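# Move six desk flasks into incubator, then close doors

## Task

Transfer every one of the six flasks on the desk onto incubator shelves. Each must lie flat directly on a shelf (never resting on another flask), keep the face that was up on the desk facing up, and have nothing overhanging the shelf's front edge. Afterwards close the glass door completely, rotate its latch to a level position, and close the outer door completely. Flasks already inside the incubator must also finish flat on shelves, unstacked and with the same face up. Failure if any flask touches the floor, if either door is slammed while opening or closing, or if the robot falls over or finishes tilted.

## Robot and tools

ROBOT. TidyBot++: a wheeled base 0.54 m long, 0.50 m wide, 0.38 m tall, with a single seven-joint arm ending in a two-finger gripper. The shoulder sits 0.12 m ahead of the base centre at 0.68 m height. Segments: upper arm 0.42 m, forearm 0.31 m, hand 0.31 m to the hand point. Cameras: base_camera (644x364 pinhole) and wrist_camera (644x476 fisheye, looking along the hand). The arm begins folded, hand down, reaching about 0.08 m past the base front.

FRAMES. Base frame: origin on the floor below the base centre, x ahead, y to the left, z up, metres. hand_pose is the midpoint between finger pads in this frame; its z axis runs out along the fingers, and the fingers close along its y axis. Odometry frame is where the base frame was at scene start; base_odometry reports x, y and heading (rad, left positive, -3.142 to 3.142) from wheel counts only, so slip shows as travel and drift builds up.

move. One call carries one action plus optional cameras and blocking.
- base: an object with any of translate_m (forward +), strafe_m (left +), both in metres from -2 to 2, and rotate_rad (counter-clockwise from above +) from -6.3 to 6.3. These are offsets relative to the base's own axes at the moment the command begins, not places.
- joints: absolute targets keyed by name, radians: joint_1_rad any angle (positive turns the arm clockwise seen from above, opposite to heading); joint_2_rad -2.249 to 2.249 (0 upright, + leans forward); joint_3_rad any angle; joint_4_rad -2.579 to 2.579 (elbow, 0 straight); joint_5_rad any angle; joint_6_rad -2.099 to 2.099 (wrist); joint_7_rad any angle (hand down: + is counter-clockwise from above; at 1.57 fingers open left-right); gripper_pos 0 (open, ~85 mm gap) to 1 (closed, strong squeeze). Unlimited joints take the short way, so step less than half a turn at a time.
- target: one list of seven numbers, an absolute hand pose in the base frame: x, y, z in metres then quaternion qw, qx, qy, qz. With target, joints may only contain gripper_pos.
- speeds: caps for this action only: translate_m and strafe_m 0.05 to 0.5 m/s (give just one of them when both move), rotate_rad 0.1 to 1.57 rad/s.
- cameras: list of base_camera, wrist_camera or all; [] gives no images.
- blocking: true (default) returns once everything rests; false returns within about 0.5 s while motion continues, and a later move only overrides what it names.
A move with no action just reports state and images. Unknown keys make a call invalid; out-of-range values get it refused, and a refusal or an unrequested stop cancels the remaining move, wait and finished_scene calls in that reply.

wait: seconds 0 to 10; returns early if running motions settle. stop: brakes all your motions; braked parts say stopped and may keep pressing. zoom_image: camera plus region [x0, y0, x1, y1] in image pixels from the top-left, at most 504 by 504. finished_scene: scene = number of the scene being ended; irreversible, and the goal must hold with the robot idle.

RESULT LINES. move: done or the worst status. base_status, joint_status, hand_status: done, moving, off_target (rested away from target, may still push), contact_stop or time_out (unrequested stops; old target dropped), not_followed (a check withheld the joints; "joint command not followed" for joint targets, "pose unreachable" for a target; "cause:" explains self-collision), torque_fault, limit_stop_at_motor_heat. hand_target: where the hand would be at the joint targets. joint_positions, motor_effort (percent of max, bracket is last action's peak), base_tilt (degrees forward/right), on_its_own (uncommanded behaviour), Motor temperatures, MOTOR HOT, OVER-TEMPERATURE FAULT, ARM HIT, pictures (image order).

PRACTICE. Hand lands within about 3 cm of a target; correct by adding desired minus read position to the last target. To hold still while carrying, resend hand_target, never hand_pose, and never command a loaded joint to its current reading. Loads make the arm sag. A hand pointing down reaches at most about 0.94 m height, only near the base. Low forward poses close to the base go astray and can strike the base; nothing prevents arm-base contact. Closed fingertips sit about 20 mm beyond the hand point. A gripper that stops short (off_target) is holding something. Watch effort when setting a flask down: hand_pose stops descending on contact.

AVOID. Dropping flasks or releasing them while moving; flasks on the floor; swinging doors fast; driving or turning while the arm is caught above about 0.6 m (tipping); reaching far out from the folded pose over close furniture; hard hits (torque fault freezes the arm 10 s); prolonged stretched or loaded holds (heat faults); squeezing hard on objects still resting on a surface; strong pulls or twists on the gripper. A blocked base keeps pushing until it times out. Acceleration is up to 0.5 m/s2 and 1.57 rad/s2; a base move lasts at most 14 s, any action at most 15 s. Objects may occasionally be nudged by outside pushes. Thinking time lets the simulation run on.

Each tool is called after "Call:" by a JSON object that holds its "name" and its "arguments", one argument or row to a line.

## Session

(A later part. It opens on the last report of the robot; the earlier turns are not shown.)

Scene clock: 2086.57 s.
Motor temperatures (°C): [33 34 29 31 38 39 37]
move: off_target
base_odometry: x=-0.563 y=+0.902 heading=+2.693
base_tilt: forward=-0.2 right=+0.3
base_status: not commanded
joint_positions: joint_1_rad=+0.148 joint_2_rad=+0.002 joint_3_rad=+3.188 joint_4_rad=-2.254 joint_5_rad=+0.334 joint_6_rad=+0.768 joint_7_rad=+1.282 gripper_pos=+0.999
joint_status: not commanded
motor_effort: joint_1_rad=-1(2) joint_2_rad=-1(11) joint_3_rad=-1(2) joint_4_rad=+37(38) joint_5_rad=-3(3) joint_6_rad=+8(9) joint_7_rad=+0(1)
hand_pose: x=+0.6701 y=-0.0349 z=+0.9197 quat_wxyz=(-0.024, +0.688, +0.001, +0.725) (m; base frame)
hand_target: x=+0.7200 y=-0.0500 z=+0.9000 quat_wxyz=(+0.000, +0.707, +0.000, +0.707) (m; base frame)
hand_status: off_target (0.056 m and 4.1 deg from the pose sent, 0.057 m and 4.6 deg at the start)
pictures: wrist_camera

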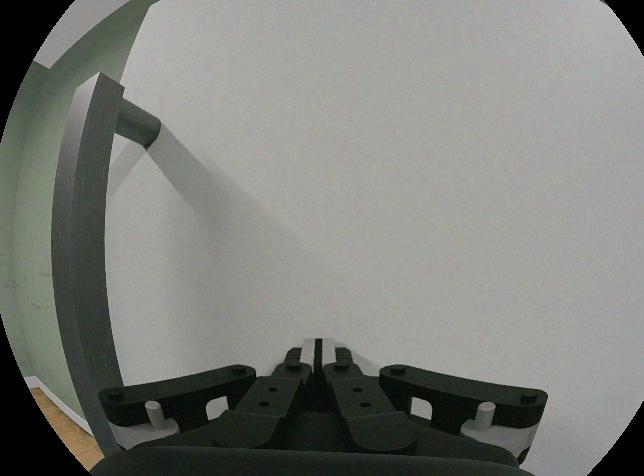

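Call:
{"name": "move", "arguments": {
  "target": [0.75,-0.05,0.9,0,0.7071,0,0.7071],
  "cameras": ["base_camera"]
}}

Call:
{"name": "move", "arguments": {
  "target": [0.62,-0.05,0.9,0,0.7071,0,0.7071],
  "cameras": []
}}

Call:
{"name": "move", "arguments": {
  "base": {"strafe_m":0.45,"translate_m":-0.05},
  "speeds": {"strafe_m":0.3}
}}

Call:
{"name": "move", "arguments": {
  "target": [0.5,-0.05,0.9,0.123,0.696,-0.123,0.696]
}}

Scene clock: 2097.10 s.
Motor temperatures (°C): [33 34 29 32 38 39 37]
move: off_target
base_odometry: x=-0.562 y=+0.902 heading=+2.693
base_tilt: forward=-0.3 right=+0.2
base_status: not commanded
joint_positions: joint_1_rad=+0.168 joint_2_rad=+0.003 joint_3_rad=+3.158 joint_4_rad=-2.246 joint_5_rad=+0.314 joint_6_rad=+0.749 joint_7_rad=+1.302 gripper_pos=+0.999
joint_status: not commanded
motor_effort: joint_1_rad=-2(3) joint_2_rad=+13(14) joint_3_rad=-1(2) joint_4_rad=+50(51) joint_5_rad=-3(4) joint_6_rad=+8(9) joint_7_rad=-1(1)
hand_pose: x=+0.6721 y=-0.0350 z=+0.9192 quat_wxyz=(-0.019, +0.691, +0.001, +0.722) (m; base frame)
hand_target: x=+0.7500 y=-0.0500 z=+0.9000 quat_wxyz=(+0.000, +0.707, +0.000, +0.707) (m; base frame)
hand_status: off_target (0.082 m and 3.4 deg from the pose sent, 0.084 m and 4.1 deg at the start)
pictures: base_camera

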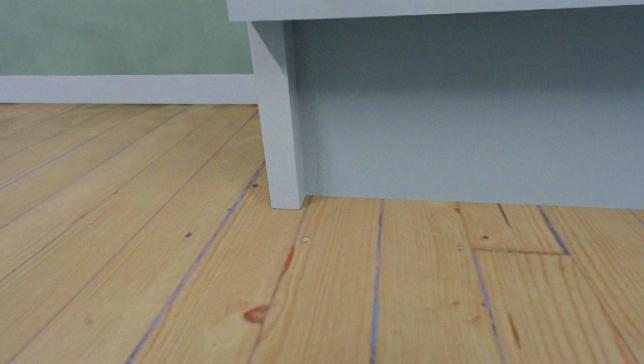

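Scene clock: 2098.60 s.
Motor temperatures (°C): [33 34 29 32 38 39 37]
move: done
base_odometry: x=-0.564 y=+0.902 heading=+2.693
base_tilt: forward=-0.2 right=+0.3
base_status: not commanded
joint_positions: joint_1_rad=+0.013 joint_2_rad=-0.096 joint_3_rad=+3.366 joint_4_rad=-2.354 joint_5_rad=+0.316 joint_6_rad=+0.748 joint_7_rad=+1.302 gripper_pos=+0.999
joint_status: not commanded
motor_effort: joint_1_rad=+0(3) joint_2_rad=-17(21) joint_3_rad=+0(2) joint_4_rad=+19(51) joint_5_rad=-1(4) joint_6_rad=+9(9) joint_7_rad=-1(1)
hand_pose: x=+0.6293 y=-0.0585 z=+0.9127 quat_wxyz=(-0.009, +0.693, -0.025, +0.720) (m; base frame)
hand_target: x=+0.6200 y=-0.0500 z=+0.9000 quat_wxyz=(+0.000, +0.707, +0.000, +0.707) (m; base frame)
hand_status: done (0.018 m and 3.7 deg from the pose sent, 0.058 m and 3.4 deg at the start)
pictures: none
No camera images: "cameras" was empty.

Scene clock: 2101.07 s.
Motor temperatures (°C): [33 34 29 32 38 39 37]
move: done
base_odometry: x=-0.714 y=+0.475 heading=+2.693
base_tilt: forward=-0.3 right=+0.3
base_status: done
joint_positions: joint_1_rad=+0.000 joint_2_rad=-0.100 joint_3_rad=+3.385 joint_4_rad=-2.357 joint_5_rad=+0.327 joint_6_rad=+0.746 joint_7_rad=+1.302 gripper_pos=+0.999
joint_status: not commanded
motor_effort: joint_1_rad=+0(17) joint_2_rad=-16(19) joint_3_rad=+0(20) joint_4_rad=+19(20) joint_5_rad=-1(10) joint_6_rad=+9(11) joint_7_rad=-1(1)
hand_pose: x=+0.6278 y=-0.0601 z=+0.9113 quat_wxyz=(-0.007, +0.695, -0.023, +0.719) (m; base frame)
hand_target: x=+0.6200 y=-0.0500 z=+0.9000 quat_wxyz=(+0.000, +0.707, +0.000, +0.707) (m; base frame)
hand_status: not commanded
pictures: base_camera, wrist_camera

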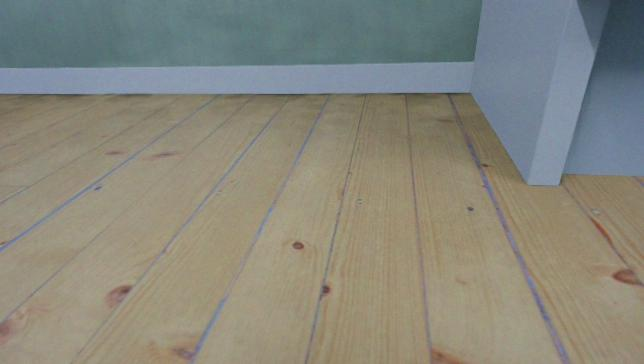

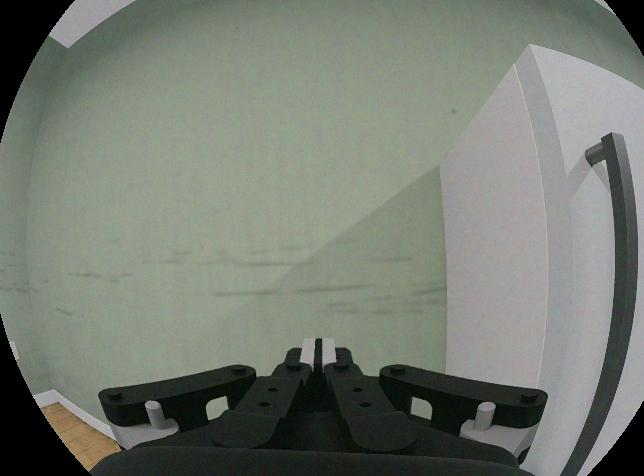

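Scene clock: 2103.47 s.
Motor temperatures (°C): [33 34 29 32 38 39 37]
move: done
base_odometry: x=-0.714 y=+0.475 heading=+2.693
base_tilt: forward=-0.3 right=+0.2
base_status: not commanded
joint_positions: joint_1_rad=+0.712 joint_2_rad=-0.567 joint_3_rad=+2.570 joint_4_rad=-2.494 joint_5_rad=-0.255 joint_6_rad=+0.476 joint_7_rad=+1.458 gripper_pos=+0.999
joint_status: not commanded
motor_effort: joint_1_rad=+1(2) joint_2_rad=+0(17) joint_3_rad=+4(5) joint_4_rad=+20(21) joint_5_rad=-1(2) joint_6_rad=+9(9) joint_7_rad=-1(1)
hand_pose: x=+0.5090 y=-0.0439 z=+0.9268 quat_wxyz=(+0.097, +0.673, -0.125, +0.723) (m; base frame)
hand_target: x=+0.5000 y=-0.0500 z=+0.9000 quat_wxyz=(+0.123, +0.696, -0.123, +0.696) (m; base frame)
hand_status: done (0.029 m and 5.0 deg from the pose sent, 0.129 m and 19.0 deg at the start)
pictures: base_camera, wrist_camera

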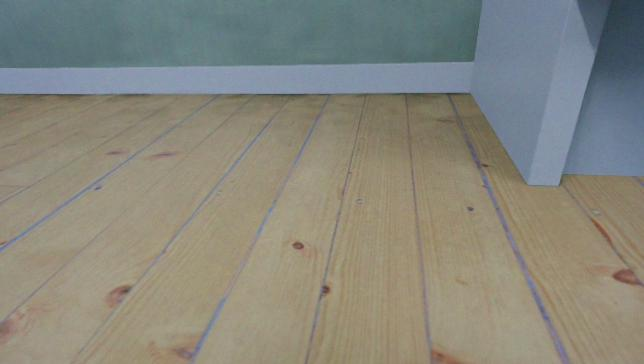

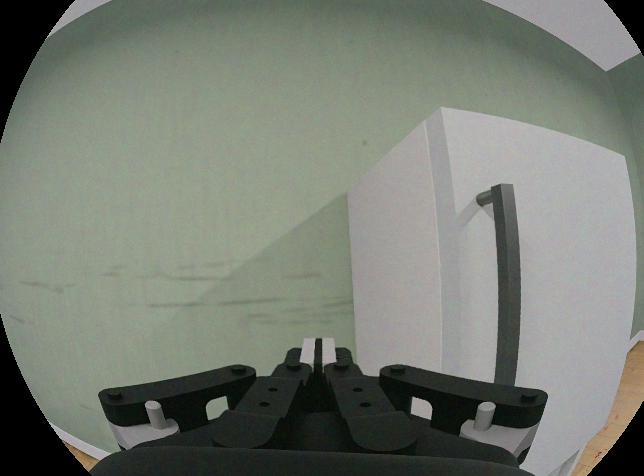

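Call:
{"name": "zoom_image", "arguments": {
  "camera": "wrist_camera",
  "region": [380, 90, 500, 210]
}}

Call:
{"name": "zoom_image", "arguments": {
  "camera": "wrist_camera",
  "region": [400, 260, 500, 380]
}}

Scaled by 4.200.

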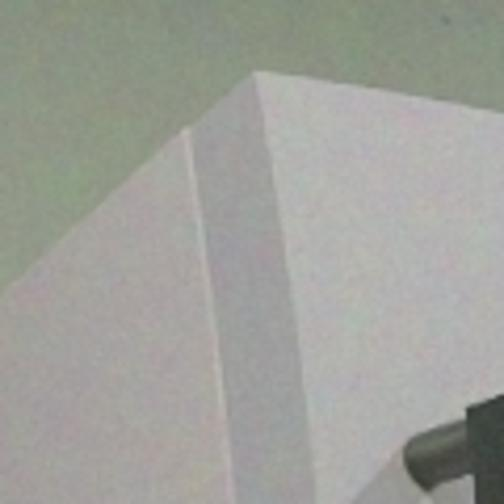

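Scaled by 4.200.

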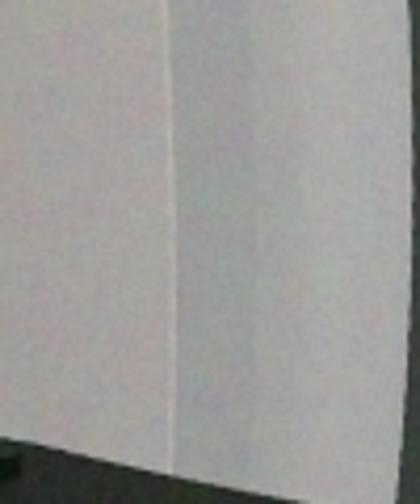

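Call:
{"name": "move", "arguments": {
  "target": [0.45,0.0,0.9,0.5,0.5,-0.5,0.5],
  "cameras": []
}}

Call:
{"name": "move", "arguments": {
  "base": {"translate_m":0.27},
  "speeds": {"translate_m":0.15}
}}

Call:
{"name": "zoom_image", "arguments": {
  "camera": "wrist_camera",
  "region": [220, 60, 460, 330]
}}

Scene clock: 2117.97 s.
Motor temperatures (°C): [33 34 29 32 38 39 37]
move: done
base_odometry: x=-0.714 y=+0.475 heading=+2.693
base_tilt: forward=-0.2 right=+0.2
base_status: not commanded
joint_positions: joint_1_rad=+1.823 joint_2_rad=-1.484 joint_3_rad=+2.283 joint_4_rad=-1.655 joint_5_rad=-0.171 joint_6_rad=-1.202 joint_7_rad=+0.803 gripper_pos=+0.999
joint_status: not commanded
motor_effort: joint_1_rad=+0(2) joint_2_rad=+30(32) joint_3_rad=+15(16) joint_4_rad=+6(22) joint_5_rad=+6(6) joint_6_rad=+6(10) joint_7_rad=-1(1)
hand_pose: x=+0.4615 y=-0.0046 z=+0.9043 quat_wxyz=(+0.486, +0.531, -0.477, +0.504) (m; base frame)
hand_target: x=+0.4500 y=+0.0000 z=+0.9000 quat_wxyz=(+0.500, +0.500, -0.500, +0.500) (m; base frame)
hand_status: done (0.013 m and 4.7 deg from the pose sent, 0.078 m and 72.1 deg at the start)
pictures: none
No camera images: "cameras" was empty.

Scene clock: 2120.40 s.
Motor temperatures (°C): [33 34 29 32 38 39 37]
move: done
base_odometry: x=-0.958 y=+0.592 heading=+2.693
base_tilt: forward=-0.3 right=+0.2
base_status: done
joint_positions: joint_1_rad=+1.831 joint_2_rad=-1.484 joint_3_rad=+2.281 joint_4_rad=-1.651 joint_5_rad=-0.167 joint_6_rad=-1.207 joint_7_rad=+0.802 gripper_pos=+0.999
joint_status: not commanded
motor_effort: joint_1_rad=+0(2) joint_2_rad=+30(32) joint_3_rad=+15(17) joint_4_rad=+5(7) joint_5_rad=+6(6) joint_6_rad=+6(7) joint_7_rad=-1(1)
hand_pose: x=+0.4611 y=-0.0063 z=+0.9042 quat_wxyz=(+0.491, +0.528, -0.479, +0.501) (m; base frame)
hand_target: x=+0.4500 y=+0.0000 z=+0.9000 quat_wxyz=(+0.500, +0.500, -0.500, +0.500) (m; base frame)
hand_status: not commanded
pictures: base_camera, wrist_camera

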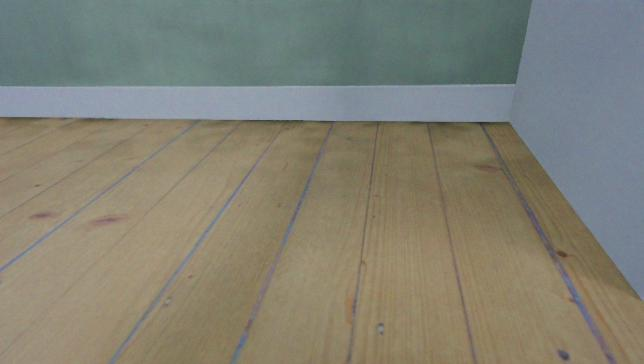

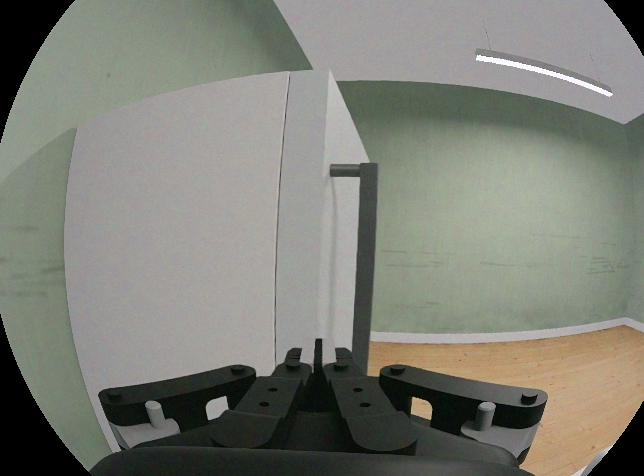

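Scaled by 1.867.

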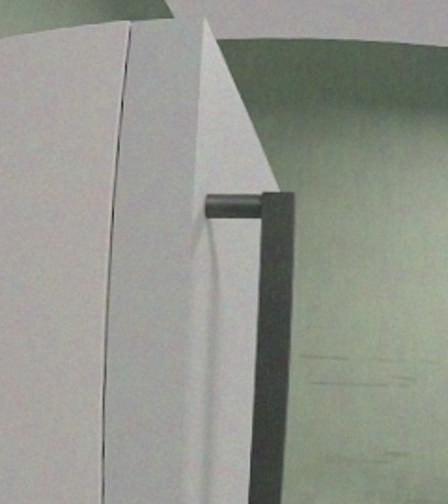

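Call:
{"name": "zoom_image", "arguments": {
  "camera": "wrist_camera",
  "region": [255, 180, 345, 270]
}}

Scaled by 5.600.

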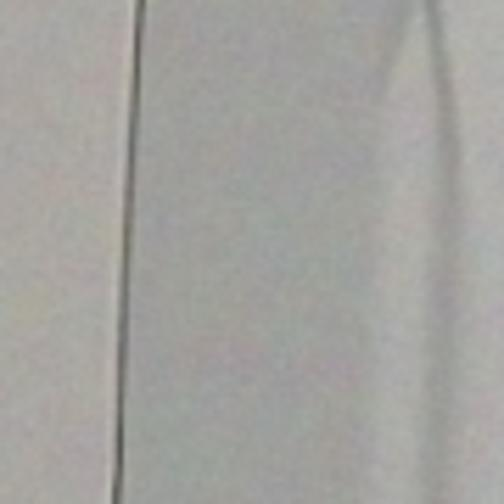

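Call:
{"name": "finished_scene", "arguments": {
  "scene": 2
}}

The scene is finished: the task was done.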